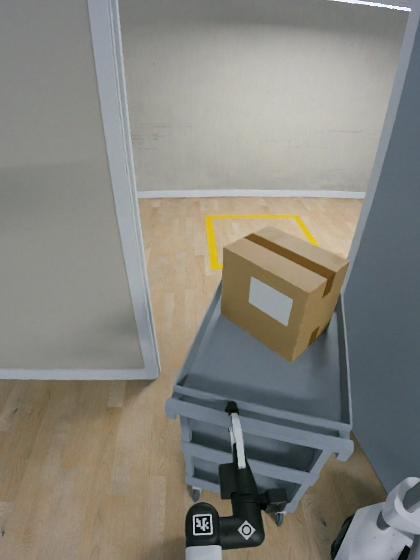

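>>> {"op": "move", "data": {"cameras": [], "blocking": false, "r2": {"base":{"translate_m":-0.75,"strafe_m":0.4},"pace":"slow","contact_limits":{"translate_m":0.7}}}}

>>> {"op": "wait", "data": {"seconds": 10, "cameras": []}}

>>> {"op": "move", "data": {"cameras": [], "blocking": false, "r2": {"base":{"translate_m":-0.35,"strafe_m":0.0},"pace":"slow","contact_limits":{"translate_m":0.7}}}}

>>> {"op": "wait", "data": {"seconds": 6, "cameras": ["r2_head_camera"]}}

Scene clock: 1688.20 s.
move: r2 moving
r1: as last shown
r1.base_tilt: forward=-1.6 right=+1.3
r1.lidar_m: 0.62 4.76 3.74 2.23 1.93 1.93 0.25 0.34 0.49 0.37 0.37 0.52
r1.servo_current: wrist_yaw_rad=59(65) wrist_pitch_rad=39(46) wrist_roll_rad=59(59) gripper_m=46(52)
r1.wrist_depth_mm: - 138 343 290 - - - / - 138 325 289 - - - / 112 138 253 291 - - - / 129 142 329 293 - - - / 496 427 345 293 1921 1808 - / 539 427 195 296 187 1182 1118 / 521 433 340 143 750 778 809
r2.base_odometry: x=-1.264 y=-2.983 heading=-2.026
r2.turned_by_wheels: +0.000
r2.turned_by_imu: +0.000
r2.base_tilt: forward=-0.7 right=+0.1
r2.lidar_m: 0.50 1.29 1.74 2.09 2.18 2.97 - 3.79 2.80 0.51 0.49 0.44
r2.base_status: translate_m moving; strafe_m moving
r2.joint_positions: lift_m=+0.692 arm_m=+0.060 wrist_yaw_rad=+0.002 wrist_pitch_rad=+0.007 wrist_roll_rad=+1.569 gripper_m=-0.034
r2.joint_status: not commanded
r2.measured_speeds: translate_m=-0.049 strafe_m=+0.026 rotate_rad=-0.002 lift_m=+0.000 arm_m=+0.000 wrist_yaw_rad=+0.000 wrist_pitch_rad=+0.000 wrist_roll_rad=+0.000
r2.motor_effort: lift_m=+18(18) arm_m=+4(5) wheel_0=-10(10) wheel_1=-6(6) wheel_2=+11(11)
r2.servo_current: wrist_yaw_rad=46(59) wrist_pitch_rad=52(52) wrist_roll_rad=46(52) gripper_m=65(65)
r2.contact_limits: translate_m 0.7
r2.hand_pose: x=+0.5194 y=-0.0869 z=+0.8681 quat_wxyz=(+0.708, +0.706, +0.003, -0.002) (m; r2's base frame)
r2.wrist_depth_mm: - 421 418 128 182 - - / - 418 418 132 191 - - / - 508 480 139 203 - - / - - 574 148 214 - - / - - - 156 223 1708 - / - - 184 167 179 1576 459 / - - - - - - -
pictures: none
No camera images: "cameras" was empty.

Scene clock: 1697.37 s.
earlier move: r2 done
r1.base_odometry: x=-1.752 y=+1.709 heading=+2.033
r1.turned_by_wheels: +0.000
r1.turned_by_imu: -0.001
r1.base_tilt: forward=-1.6 right=+1.3
r1.lidar_m: 0.81 4.77 3.76 2.22 1.93 1.94 0.25 0.32 3.98 1.38 0.46 0.49
r1.base_status: not commanded
r1.joint_positions: lift_m=+0.127 arm_m=+0.000 wrist_yaw_rad=+3.092 wrist_pitch_rad=+0.002 wrist_roll_rad=+0.000 gripper_m=+0.056
r1.joint_status: not commanded
r1.measured_speeds: all 0
r1.motor_effort: lift_m=+19(19) arm_m=+4(5) wheel_0=+0(1) wheel_1=+0(1) wheel_2=+0(0)
r1.servo_current: wrist_yaw_rad=52(72) wrist_pitch_rad=39(52) wrist_roll_rad=52(72) gripper_m=39(52)
r1.hand_pose: x=-0.1129 y=+0.1016 z=+0.3046 quat_wxyz=(+0.025, -0.001, +0.000, +1.000) (m; r1's base frame)
r1.wrist_depth_mm: - 137 343 290 - - - / - 137 327 291 - - - / 112 138 253 291 - - - / 129 142 327 291 - - - / 492 424 349 293 1921 1863 - / 539 433 196 296 188 1160 1138 / 521 430 343 143 750 768 831
r2.base_odometry: x=-0.586 y=-2.493 heading=-2.026
r2.turned_by_wheels: +0.000
r2.turned_by_imu: +0.001
r2.base_tilt: forward=-0.7 right=+0.0
r2.lidar_m: 0.49 2.03 1.78 1.68 1.78 2.37 3.97 3.96 3.19 3.04 1.22 0.44
r2.base_status: done
r2.joint_positions: lift_m=+0.692 arm_m=+0.060 wrist_yaw_rad=+0.001 wrist_pitch_rad=+0.007 wrist_roll_rad=+1.569 gripper_m=-0.034
r2.joint_status: not commanded
r2.measured_speeds: all 0
r2.motor_effort: lift_m=+18(18) arm_m=+5(5) wheel_0=-4(14) wheel_1=-6(8) wheel_2=+7(12)
r2.servo_current: wrist_yaw_rad=46(59) wrist_pitch_rad=46(59) wrist_roll_rad=46(65) gripper_m=59(72)
r2.contact_limits: translate_m 0.7
r2.hand_pose: x=+0.5193 y=-0.0872 z=+0.8681 quat_wxyz=(+0.708, +0.706, +0.003, -0.002) (m; r2's base frame)
r2.wrist_depth_mm: - 379 379 115 173 - - / - 433 424 124 181 - - / - - 504 131 194 - - / 1661 - 585 141 207 - - / - - - 151 223 1618 496 / - - 181 164 179 1464 1138 / - - - - 258 306 1060
wait: 9.17 of 10 s (r2 has come to rest)
pictures: none
No camera images: "cameras" was empty.

Scene clock: 1697.87 s.
move: r2 moving
r1: as last shown
r1.turned_by_imu: +0.000
r1.lidar_m: 0.80 4.77 3.75 2.21 1.93 1.95 0.25 0.34 3.98 1.38 0.46 0.50
r1.motor_effort: lift_m=+19(19) arm_m=+4(4) wheel_0=-1(1) wheel_1=+0(0) wheel_2=+0(0)
r1.servo_current: wrist_yaw_rad=72(72) wrist_pitch_rad=46(46) wrist_roll_rad=46(72) gripper_m=39(46)
r1.wrist_depth_mm: - 137 343 291 - - - / - 138 327 291 - - - / 112 138 253 291 - - - / 128 142 327 293 - - - / 496 427 347 293 1863 1756 - / 544 430 195 296 188 1160 1138 / 521 433 342 143 750 768 820
r2.base_odometry: x=-0.581 y=-2.482 heading=-2.026
r2.turned_by_wheels: +0.000
r2.turned_by_imu: +0.000
r2.base_tilt: forward=-0.6 right=+0.1
r2.lidar_m: 0.49 2.06 1.76 1.67 1.77 2.37 3.93 3.99 3.20 3.04 1.23 0.45
r2.base_status: translate_m moving; strafe_m moving
r2.joint_positions: lift_m=+0.692 arm_m=+0.060 wrist_yaw_rad=+0.001 wrist_pitch_rad=+0.007 wrist_roll_rad=+1.569 gripper_m=-0.034
r2.joint_status: not commanded
r2.measured_speeds: translate_m=-0.049 strafe_m=+0.000 rotate_rad=+0.001 lift_m=+0.000 arm_m=+0.000 wrist_yaw_rad=+0.000 wrist_pitch_rad=+0.000 wrist_roll_rad=+0.000
r2.motor_effort: lift_m=+18(18) arm_m=+5(5) wheel_0=-3(8) wheel_1=-5(7) wheel_2=+11(13)
r2.servo_current: wrist_yaw_rad=46(52) wrist_pitch_rad=46(52) wrist_roll_rad=39(59) gripper_m=65(72)
r2.contact_limits: translate_m 0.7
r2.hand_pose: x=+0.5193 y=-0.0872 z=+0.8681 quat_wxyz=(+0.708, +0.706, +0.003, -0.002) (m; r2's base frame)
r2.wrist_depth_mm: - 379 382 116 171 - - / - 433 421 124 182 - - / 1661 - 500 131 194 - - / - - 585 141 208 - - / - - - 150 223 1661 496 / - - 180 164 179 1464 1138 / - - - - 258 307 1098
pictures: none
No camera images: "cameras" was empty.

Scene clock: 1702.13 s.
earlier move: r2 done
r1.base_odometry: x=-1.752 y=+1.709 heading=+2.033
r1.turned_by_wheels: +0.000
r1.turned_by_imu: +0.000
r1.base_tilt: forward=-1.6 right=+1.3
r1.lidar_m: 0.74 4.75 3.76 2.18 1.94 1.95 0.25 0.32 3.98 1.38 2.14 0.62
r1.base_status: not commanded
r1.joint_positions: lift_m=+0.127 arm_m=+0.000 wrist_yaw_rad=+3.092 wrist_pitch_rad=+0.002 wrist_roll_rad=+0.000 gripper_m=+0.056
r1.joint_status: not commanded
r1.measured_speeds: all 0
r1.motor_effort: lift_m=+19(19) arm_m=+4(5) wheel_0=+0(1) wheel_1=+0(0) wheel_2=+0(0)
r1.servo_current: wrist_yaw_rad=59(72) wrist_pitch_rad=33(52) wrist_roll_rad=46(78) gripper_m=39(46)
r1.hand_pose: x=-0.1129 y=+0.1016 z=+0.3046 quat_wxyz=(+0.025, -0.001, +0.000, +1.000) (m; r1's base frame)
r1.wrist_depth_mm: - 137 343 291 - - - / - 138 325 290 - - - / 112 138 253 291 - - - / 129 143 329 293 - - - / 496 427 345 294 1863 1756 - / 539 427 196 294 187 1160 1138 / 521 430 342 143 741 778 820
r2.base_odometry: x=-0.432 y=-2.179 heading=-2.026
r2.turned_by_wheels: +0.000
r2.turned_by_imu: +0.001
r2.base_tilt: forward=-0.7 right=+0.0
r2.lidar_m: 0.46 2.40 1.75 1.70 1.77 2.38 3.57 3.64 3.18 3.06 1.56 0.49
r2.base_status: done
r2.joint_positions: lift_m=+0.692 arm_m=+0.060 wrist_yaw_rad=+0.001 wrist_pitch_rad=+0.007 wrist_roll_rad=+1.569 gripper_m=-0.034
r2.joint_status: not commanded
r2.measured_speeds: all 0
r2.motor_effort: lift_m=+18(18) arm_m=+4(5) wheel_0=-3(9) wheel_1=-3(8) wheel_2=+7(13)
r2.servo_current: wrist_yaw_rad=39(59) wrist_pitch_rad=52(52) wrist_roll_rad=46(65) gripper_m=65(72)
r2.contact_limits: translate_m 0.7
r2.hand_pose: x=+0.5193 y=-0.0871 z=+0.8681 quat_wxyz=(+0.708, +0.706, +0.003, -0.002) (m; r2's base frame)
r2.wrist_depth_mm: - - 521 139 195 - - / - 427 421 145 203 - - / - 488 466 150 210 - - / - - 539 156 219 - - / - - - 162 227 - - / - - 185 167 179 1464 480 / - - - - 242 1576 1160
wait: 4.27 of 6 s (r2 has come to rest)
pictures: r2_head_camera
Images, in order (width x height): r2_head_camera 420x560.

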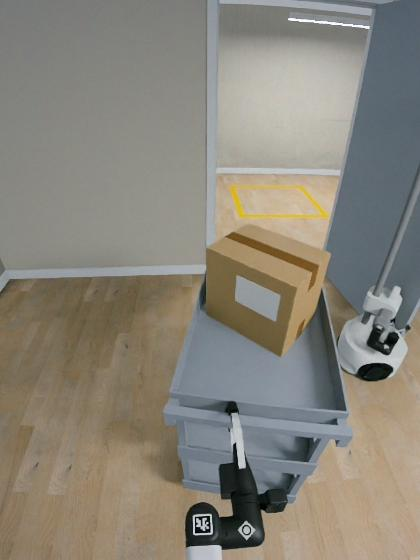

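>>> {"op": "move", "data": {"cameras": [], "blocking": false, "r2": {"base":{"translate_m":0.3,"strafe_m":-0.14},"pace":"slow","contact_limits":{"translate_m":0.7}}}}

>>> {"op": "wait", "data": {"seconds": 5, "cameras": ["r2_head_camera"]}}

Scene clock: 1718.10 s.
move: r2 moving
r1: as last shown
r1.lidar_m: 0.74 4.75 3.76 2.22 1.93 1.93 0.25 0.33 4.00 1.38 2.18 0.62
r1.servo_current: wrist_yaw_rad=59(59) wrist_pitch_rad=39(46) wrist_roll_rad=52(59) gripper_m=46(46)
r1.wrist_depth_mm: - 137 343 289 - - - / - 137 327 293 - - - / 112 138 253 293 - - - / 129 143 327 293 - - - / 496 427 347 294 1921 1808 - / 539 427 195 294 187 1160 1160 / 517 430 342 143 741 778 809
r2.base_odometry: x=-0.443 y=-2.187 heading=-2.025
r2.turned_by_wheels: +0.001
r2.turned_by_imu: +0.001
r2.base_tilt: forward=-0.7 right=+0.1
r2.lidar_m: 0.49 2.40 1.77 1.69 1.77 2.40 3.60 3.66 3.18 3.05 1.56 0.47
r2.base_status: translate_m moving; strafe_m moving
r2.joint_positions: lift_m=+0.692 arm_m=+0.060 wrist_yaw_rad=+0.001 wrist_pitch_rad=+0.007 wrist_roll_rad=+1.569 gripper_m=-0.034
r2.joint_status: not commanded
r2.measured_speeds: translate_m=+0.048 strafe_m=-0.023 rotate_rad=-0.001 lift_m=+0.000 arm_m=+0.000 wrist_yaw_rad=+0.000 wrist_pitch_rad=+0.000 wrist_roll_rad=+0.000
r2.motor_effort: lift_m=+18(18) arm_m=+4(5) wheel_0=+13(13) wheel_1=+7(7) wheel_2=-9(9)
r2.servo_current: wrist_yaw_rad=52(59) wrist_pitch_rad=46(52) wrist_roll_rad=39(52) gripper_m=59(65)
r2.contact_limits: translate_m 0.7
r2.hand_pose: x=+0.5193 y=-0.0871 z=+0.8681 quat_wxyz=(+0.708, +0.706, +0.003, -0.002) (m; r2's base frame)
r2.wrist_depth_mm: - - 517 138 194 - - / - 427 424 144 202 - - / - 484 466 149 208 - - / - - 530 155 218 - - / - - - 160 225 - - / - - 186 167 180 1499 477 / - - - - 241 1576 1160
pictures: none
No camera images: "cameras" was empty.

Scene clock: 1722.10 s.
earlier move: r2 done
r1.base_odometry: x=-1.752 y=+1.709 heading=+2.033
r1.turned_by_wheels: +0.000
r1.turned_by_imu: +0.000
r1.base_tilt: forward=-1.6 right=+1.3
r1.lidar_m: 0.63 4.77 3.73 2.23 1.90 1.92 0.25 0.32 3.98 1.36 0.46 0.49
r1.base_status: not commanded
r1.joint_positions: lift_m=+0.127 arm_m=+0.000 wrist_yaw_rad=+3.092 wrist_pitch_rad=+0.002 wrist_roll_rad=+0.000 gripper_m=+0.056
r1.joint_status: not commanded
r1.measured_speeds: all 0
r1.motor_effort: lift_m=+19(19) arm_m=+4(5) wheel_0=-1(1) wheel_1=+0(1) wheel_2=+0(0)
r1.servo_current: wrist_yaw_rad=65(72) wrist_pitch_rad=46(52) wrist_roll_rad=33(65) gripper_m=39(52)
r1.hand_pose: x=-0.1129 y=+0.1016 z=+0.3046 quat_wxyz=(+0.025, -0.001, +0.000, +1.000) (m; r1's base frame)
r1.wrist_depth_mm: - 137 343 290 - - - / - 138 329 291 - - - / 112 138 253 291 - - - / 129 142 327 294 - - - / 492 430 349 294 1863 1863 - / 535 430 195 294 187 1160 1138 / 521 430 342 143 741 778 820
r2.base_odometry: x=-0.690 y=-2.387 heading=-2.026
r2.turned_by_wheels: -0.001
r2.turned_by_imu: +0.000
r2.base_tilt: forward=-0.7 right=+0.1
r2.lidar_m: 0.47 2.11 1.92 1.84 1.91 2.59 3.91 3.91 3.03 2.91 1.19 0.46
r2.base_status: done
r2.joint_positions: lift_m=+0.692 arm_m=+0.060 wrist_yaw_rad=+0.000 wrist_pitch_rad=+0.007 wrist_roll_rad=+1.569 gripper_m=-0.034
r2.joint_status: not commanded
r2.measured_speeds: all 0
r2.motor_effort: lift_m=+18(18) arm_m=+5(5) wheel_0=+3(15) wheel_1=+5(7) wheel_2=-8(12)
r2.servo_current: wrist_yaw_rad=39(59) wrist_pitch_rad=46(59) wrist_roll_rad=52(65) gripper_m=59(72)
r2.contact_limits: translate_m 0.7
r2.hand_pose: x=+0.5192 y=-0.0875 z=+0.8681 quat_wxyz=(+0.708, +0.706, +0.002, -0.003) (m; r2's base frame)
r2.wrist_depth_mm: - - 564 148 205 732 - / - 469 439 152 209 - - / - 480 459 155 215 - - / - - 521 159 221 831 - / - - 591 164 226 - - / - - 180 167 179 1499 477 / - - - - 239 1464 1098
wait: 4.00 of 5 s (r2 has come to rest)
pictures: r2_head_camera
Images, in order (width x height): r2_head_camera 420x560.

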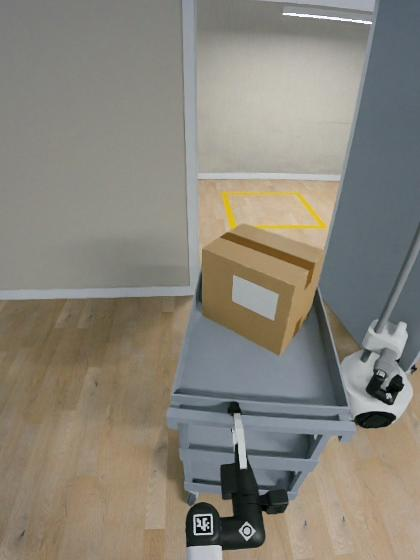

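>>> {"op": "move", "data": {"blocking": false, "r2": {"base":{"translate_m":0.28,"strafe_m":-0.13},"pace":"slow","contact_limits":{"translate_m":0.7}}, "cameras": []}}

>>> {"op": "wait", "data": {"seconds": 5, "cameras": ["r2_head_camera"]}}

Scene clock: 1755.17 s.
move: r2 moving
r1: as last shown
r1.lidar_m: 0.62 4.77 3.74 2.22 1.94 1.92 0.25 0.35 4.00 1.36 0.45 0.48
r1.motor_effort: lift_m=+19(19) arm_m=+4(5) wheel_0=+0(1) wheel_1=+0(0) wheel_2=+0(0)
r1.servo_current: wrist_yaw_rad=52(59) wrist_pitch_rad=39(46) wrist_roll_rad=46(65) gripper_m=39(46)
r1.wrist_depth_mm: - 137 343 291 - - - / - 138 325 291 - - - / 112 138 253 294 - - - / 129 142 329 293 - - - / 496 424 349 294 1921 1808 - / 539 430 195 294 187 1182 1138 / 525 433 340 143 750 788 809
r2.base_odometry: x=-0.701 y=-2.395 heading=-2.026
r2.turned_by_wheels: +0.000
r2.turned_by_imu: +0.001
r2.base_tilt: forward=-0.7 right=+0.0
r2.lidar_m: 0.46 2.10 1.92 1.83 1.90 2.59 3.92 3.97 3.03 2.90 1.15 0.46
r2.base_status: translate_m moving; strafe_m moving
r2.joint_positions: lift_m=+0.692 arm_m=+0.060 wrist_yaw_rad=+0.000 wrist_pitch_rad=+0.007 wrist_roll_rad=+1.569 gripper_m=-0.034
r2.joint_status: not commanded
r2.measured_speeds: translate_m=+0.047 strafe_m=-0.022 rotate_rad=-0.001 lift_m=+0.000 arm_m=+0.000 wrist_yaw_rad=+0.000 wrist_pitch_rad=+0.000 wrist_roll_rad=+0.000
r2.motor_effort: lift_m=+18(18) arm_m=+5(5) wheel_0=+8(9) wheel_1=+5(7) wheel_2=-12(14)
r2.servo_current: wrist_yaw_rad=52(59) wrist_pitch_rad=46(52) wrist_roll_rad=46(59) gripper_m=65(72)
r2.contact_limits: translate_m 0.7
r2.hand_pose: x=+0.5192 y=-0.0875 z=+0.8681 quat_wxyz=(+0.708, +0.706, +0.002, -0.003) (m; r2's base frame)
r2.wrist_depth_mm: - - 569 148 206 723 - / 1756 473 439 152 210 - - / 1756 477 459 155 215 - - / 1756 - 521 159 221 809 - / - - 597 164 227 - - / - - 181 168 179 1430 480 / - - - - 238 1464 1098
pictures: none
No camera images: "cameras" was empty.

Scene clock: 1758.93 s.
earlier move: r2 done
r1.base_odometry: x=-1.752 y=+1.709 heading=+2.033
r1.turned_by_wheels: +0.000
r1.turned_by_imu: +0.000
r1.base_tilt: forward=-1.6 right=+1.3
r1.lidar_m: 0.79 4.77 3.75 2.22 1.92 1.93 0.25 0.32 3.98 0.44 0.38 0.40
r1.base_status: not commanded
r1.joint_positions: lift_m=+0.127 arm_m=+0.000 wrist_yaw_rad=+3.092 wrist_pitch_rad=+0.002 wrist_roll_rad=+0.000 gripper_m=+0.056
r1.joint_status: not commanded
r1.measured_speeds: all 0
r1.motor_effort: lift_m=+19(19) arm_m=+4(5) wheel_0=+0(1) wheel_1=+0(0) wheel_2=+0(0)
r1.servo_current: wrist_yaw_rad=52(65) wrist_pitch_rad=52(52) wrist_roll_rad=46(72) gripper_m=39(52)
r1.hand_pose: x=-0.1129 y=+0.1016 z=+0.3046 quat_wxyz=(+0.025, -0.001, +0.000, +1.000) (m; r1's base frame)
r1.wrist_depth_mm: - 137 343 291 - - - / - 138 329 290 - - - / 111 138 254 293 - - - / 129 142 327 291 - - - / 492 424 347 293 1921 1808 - / 539 430 195 293 188 1160 1160 / 525 433 340 143 741 778 831
r2.base_odometry: x=-0.930 y=-2.581 heading=-2.026
r2.turned_by_wheels: +0.000
r2.turned_by_imu: +0.000
r2.base_tilt: forward=-0.6 right=+0.0
r2.lidar_m: 0.42 1.81 2.07 1.95 2.07 2.77 4.24 3.99 2.90 2.77 0.85 0.46
r2.base_status: done
r2.joint_positions: lift_m=+0.692 arm_m=+0.060 wrist_yaw_rad=+0.000 wrist_pitch_rad=+0.007 wrist_roll_rad=+1.569 gripper_m=-0.034
r2.joint_status: not commanded
r2.measured_speeds: all 0
r2.motor_effort: lift_m=+18(18) arm_m=+4(5) wheel_0=+2(9) wheel_1=+4(8) wheel_2=-7(14)
r2.servo_current: wrist_yaw_rad=46(59) wrist_pitch_rad=46(59) wrist_roll_rad=46(59) gripper_m=72(72)
r2.contact_limits: translate_m 0.7
r2.hand_pose: x=+0.5192 y=-0.0875 z=+0.8681 quat_wxyz=(+0.708, +0.706, +0.002, -0.003) (m; r2's base frame)
r2.wrist_depth_mm: - - - 157 215 691 - / - - 508 160 219 - - / - 462 452 162 222 831 - / - - 504 164 225 831 - / - - 564 167 228 - - / - - 182 168 179 - - / - - - - 235 137 455
wait: 3.77 of 5 s (r2 has come to rest)
pictures: r2_head_camera
Images, in order (width x height): r2_head_camera 420x560.

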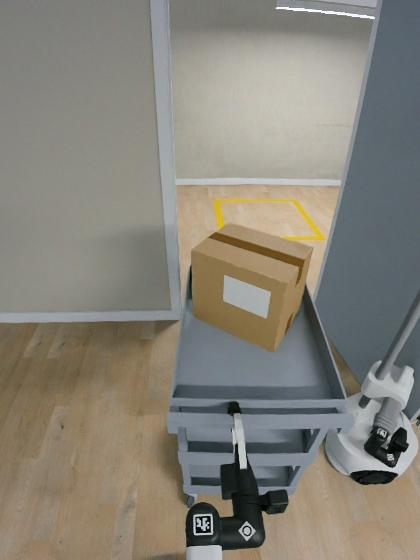

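>>> {"op": "move", "data": {"blocking": false, "r2": {"base":{"translate_m":0.28,"strafe_m":-0.08},"pace":"slow","contact_limits":{"translate_m":0.7}}, "cameras": []}}

>>> {"op": "wait", "data": {"seconds": 5, "cameras": ["r2_head_camera"]}}

Scene clock: 1767.20 s.
move: r2 moving
r1: as last shown
r1.lidar_m: 0.74 4.75 3.73 2.22 1.93 1.92 0.25 0.32 3.96 0.41 0.39 0.41
r1.servo_current: wrist_yaw_rad=46(52) wrist_pitch_rad=46(52) wrist_roll_rad=52(52) gripper_m=39(46)
r1.wrist_depth_mm: - 137 343 290 - - - / - 137 325 291 - - - / 112 138 253 293 - - - / 129 142 327 294 - - - / 496 427 345 293 1863 1808 - / 539 430 196 294 187 1160 1138 / 521 433 342 143 741 788 820
r2.base_odometry: x=-0.938 y=-2.590 heading=-2.026
r2.turned_by_wheels: +0.000
r2.turned_by_imu: +0.000
r2.base_tilt: forward=-0.7 right=+0.0
r2.lidar_m: 0.43 1.79 2.04 1.98 2.05 2.78 - 3.99 2.90 2.78 0.88 0.48
r2.base_status: translate_m moving; strafe_m moving
r2.joint_positions: lift_m=+0.692 arm_m=+0.060 wrist_yaw_rad=+0.000 wrist_pitch_rad=+0.007 wrist_roll_rad=+1.569 gripper_m=-0.034
r2.joint_status: not commanded
r2.measured_speeds: translate_m=+0.049 strafe_m=-0.014 rotate_rad=+0.003 lift_m=+0.000 arm_m=+0.000 wrist_yaw_rad=+0.000 wrist_pitch_rad=+0.000 wrist_roll_rad=+0.000
r2.motor_effort: lift_m=+18(18) arm_m=+5(5) wheel_0=+5(7) wheel_1=+4(5) wheel_2=-13(13)
r2.servo_current: wrist_yaw_rad=39(52) wrist_pitch_rad=46(59) wrist_roll_rad=46(52) gripper_m=59(65)
r2.contact_limits: translate_m 0.7
r2.hand_pose: x=+0.5192 y=-0.0875 z=+0.8681 quat_wxyz=(+0.708, +0.706, +0.002, -0.003) (m; r2's base frame)
r2.wrist_depth_mm: - - - 158 216 691 - / - - 512 160 220 798 - / - 459 455 162 221 820 - / - - 504 164 224 831 - / - - 559 167 228 - - / - - 182 168 179 - - / - - - - 234 137 459
pictures: none
No camera images: "cameras" was empty.

Scene clock: 1770.87 s.
earlier move: r2 done
r1.base_odometry: x=-1.752 y=+1.709 heading=+2.033
r1.turned_by_wheels: +0.000
r1.turned_by_imu: +0.000
r1.base_tilt: forward=-1.6 right=+1.3
r1.lidar_m: 0.64 4.74 3.77 2.23 1.94 1.92 0.25 0.34 0.55 0.38 0.32 0.37
r1.base_status: not commanded
r1.joint_positions: lift_m=+0.127 arm_m=+0.000 wrist_yaw_rad=+3.092 wrist_pitch_rad=+0.002 wrist_roll_rad=+0.000 gripper_m=+0.056
r1.joint_status: not commanded
r1.measured_speeds: all 0
r1.motor_effort: lift_m=+19(19) arm_m=+4(5) wheel_0=+0(1) wheel_1=+0(0) wheel_2=+0(0)
r1.servo_current: wrist_yaw_rad=39(72) wrist_pitch_rad=46(52) wrist_roll_rad=46(65) gripper_m=46(52)
r1.hand_pose: x=-0.1129 y=+0.1016 z=+0.3046 quat_wxyz=(+0.025, -0.001, +0.000, +1.000) (m; r1's base frame)
r1.wrist_depth_mm: - 137 343 290 - - - / - 137 325 291 - - - / 112 138 253 291 - - - / 129 143 329 294 - - - / 492 427 347 294 1863 1863 - / 535 430 195 294 188 1182 1138 / 525 430 342 143 750 778 820
r2.base_odometry: x=-1.124 y=-2.797 heading=-2.025
r2.turned_by_wheels: +0.000
r2.turned_by_imu: +0.001
r2.base_tilt: forward=-0.7 right=+0.1
r2.lidar_m: 0.46 1.52 2.11 2.05 2.14 2.91 - 3.87 2.83 2.70 0.65 0.45
r2.base_status: done
r2.joint_positions: lift_m=+0.692 arm_m=+0.060 wrist_yaw_rad=+0.000 wrist_pitch_rad=+0.007 wrist_roll_rad=+1.569 gripper_m=-0.034
r2.joint_status: not commanded
r2.measured_speeds: all 0
r2.motor_effort: lift_m=+18(18) arm_m=+4(5) wheel_0=+5(12) wheel_1=+4(7) wheel_2=-5(13)
r2.servo_current: wrist_yaw_rad=39(59) wrist_pitch_rad=52(59) wrist_roll_rad=52(59) gripper_m=59(72)
r2.contact_limits: translate_m 0.7
r2.hand_pose: x=+0.5192 y=-0.0875 z=+0.8681 quat_wxyz=(+0.708, +0.706, +0.002, -0.003) (m; r2's base frame)
r2.wrist_depth_mm: - - 574 144 201 - - / - 449 433 149 207 - - / - 477 462 153 213 - - / - - 525 158 220 820 - / - - 603 163 227 - - / - - 179 168 178 - 477 / - - - - - - 1098
wait: 3.67 of 5 s (r2 has come to rest)
pictures: r2_head_camera
Images, in order (width x height): r2_head_camera 420x560.

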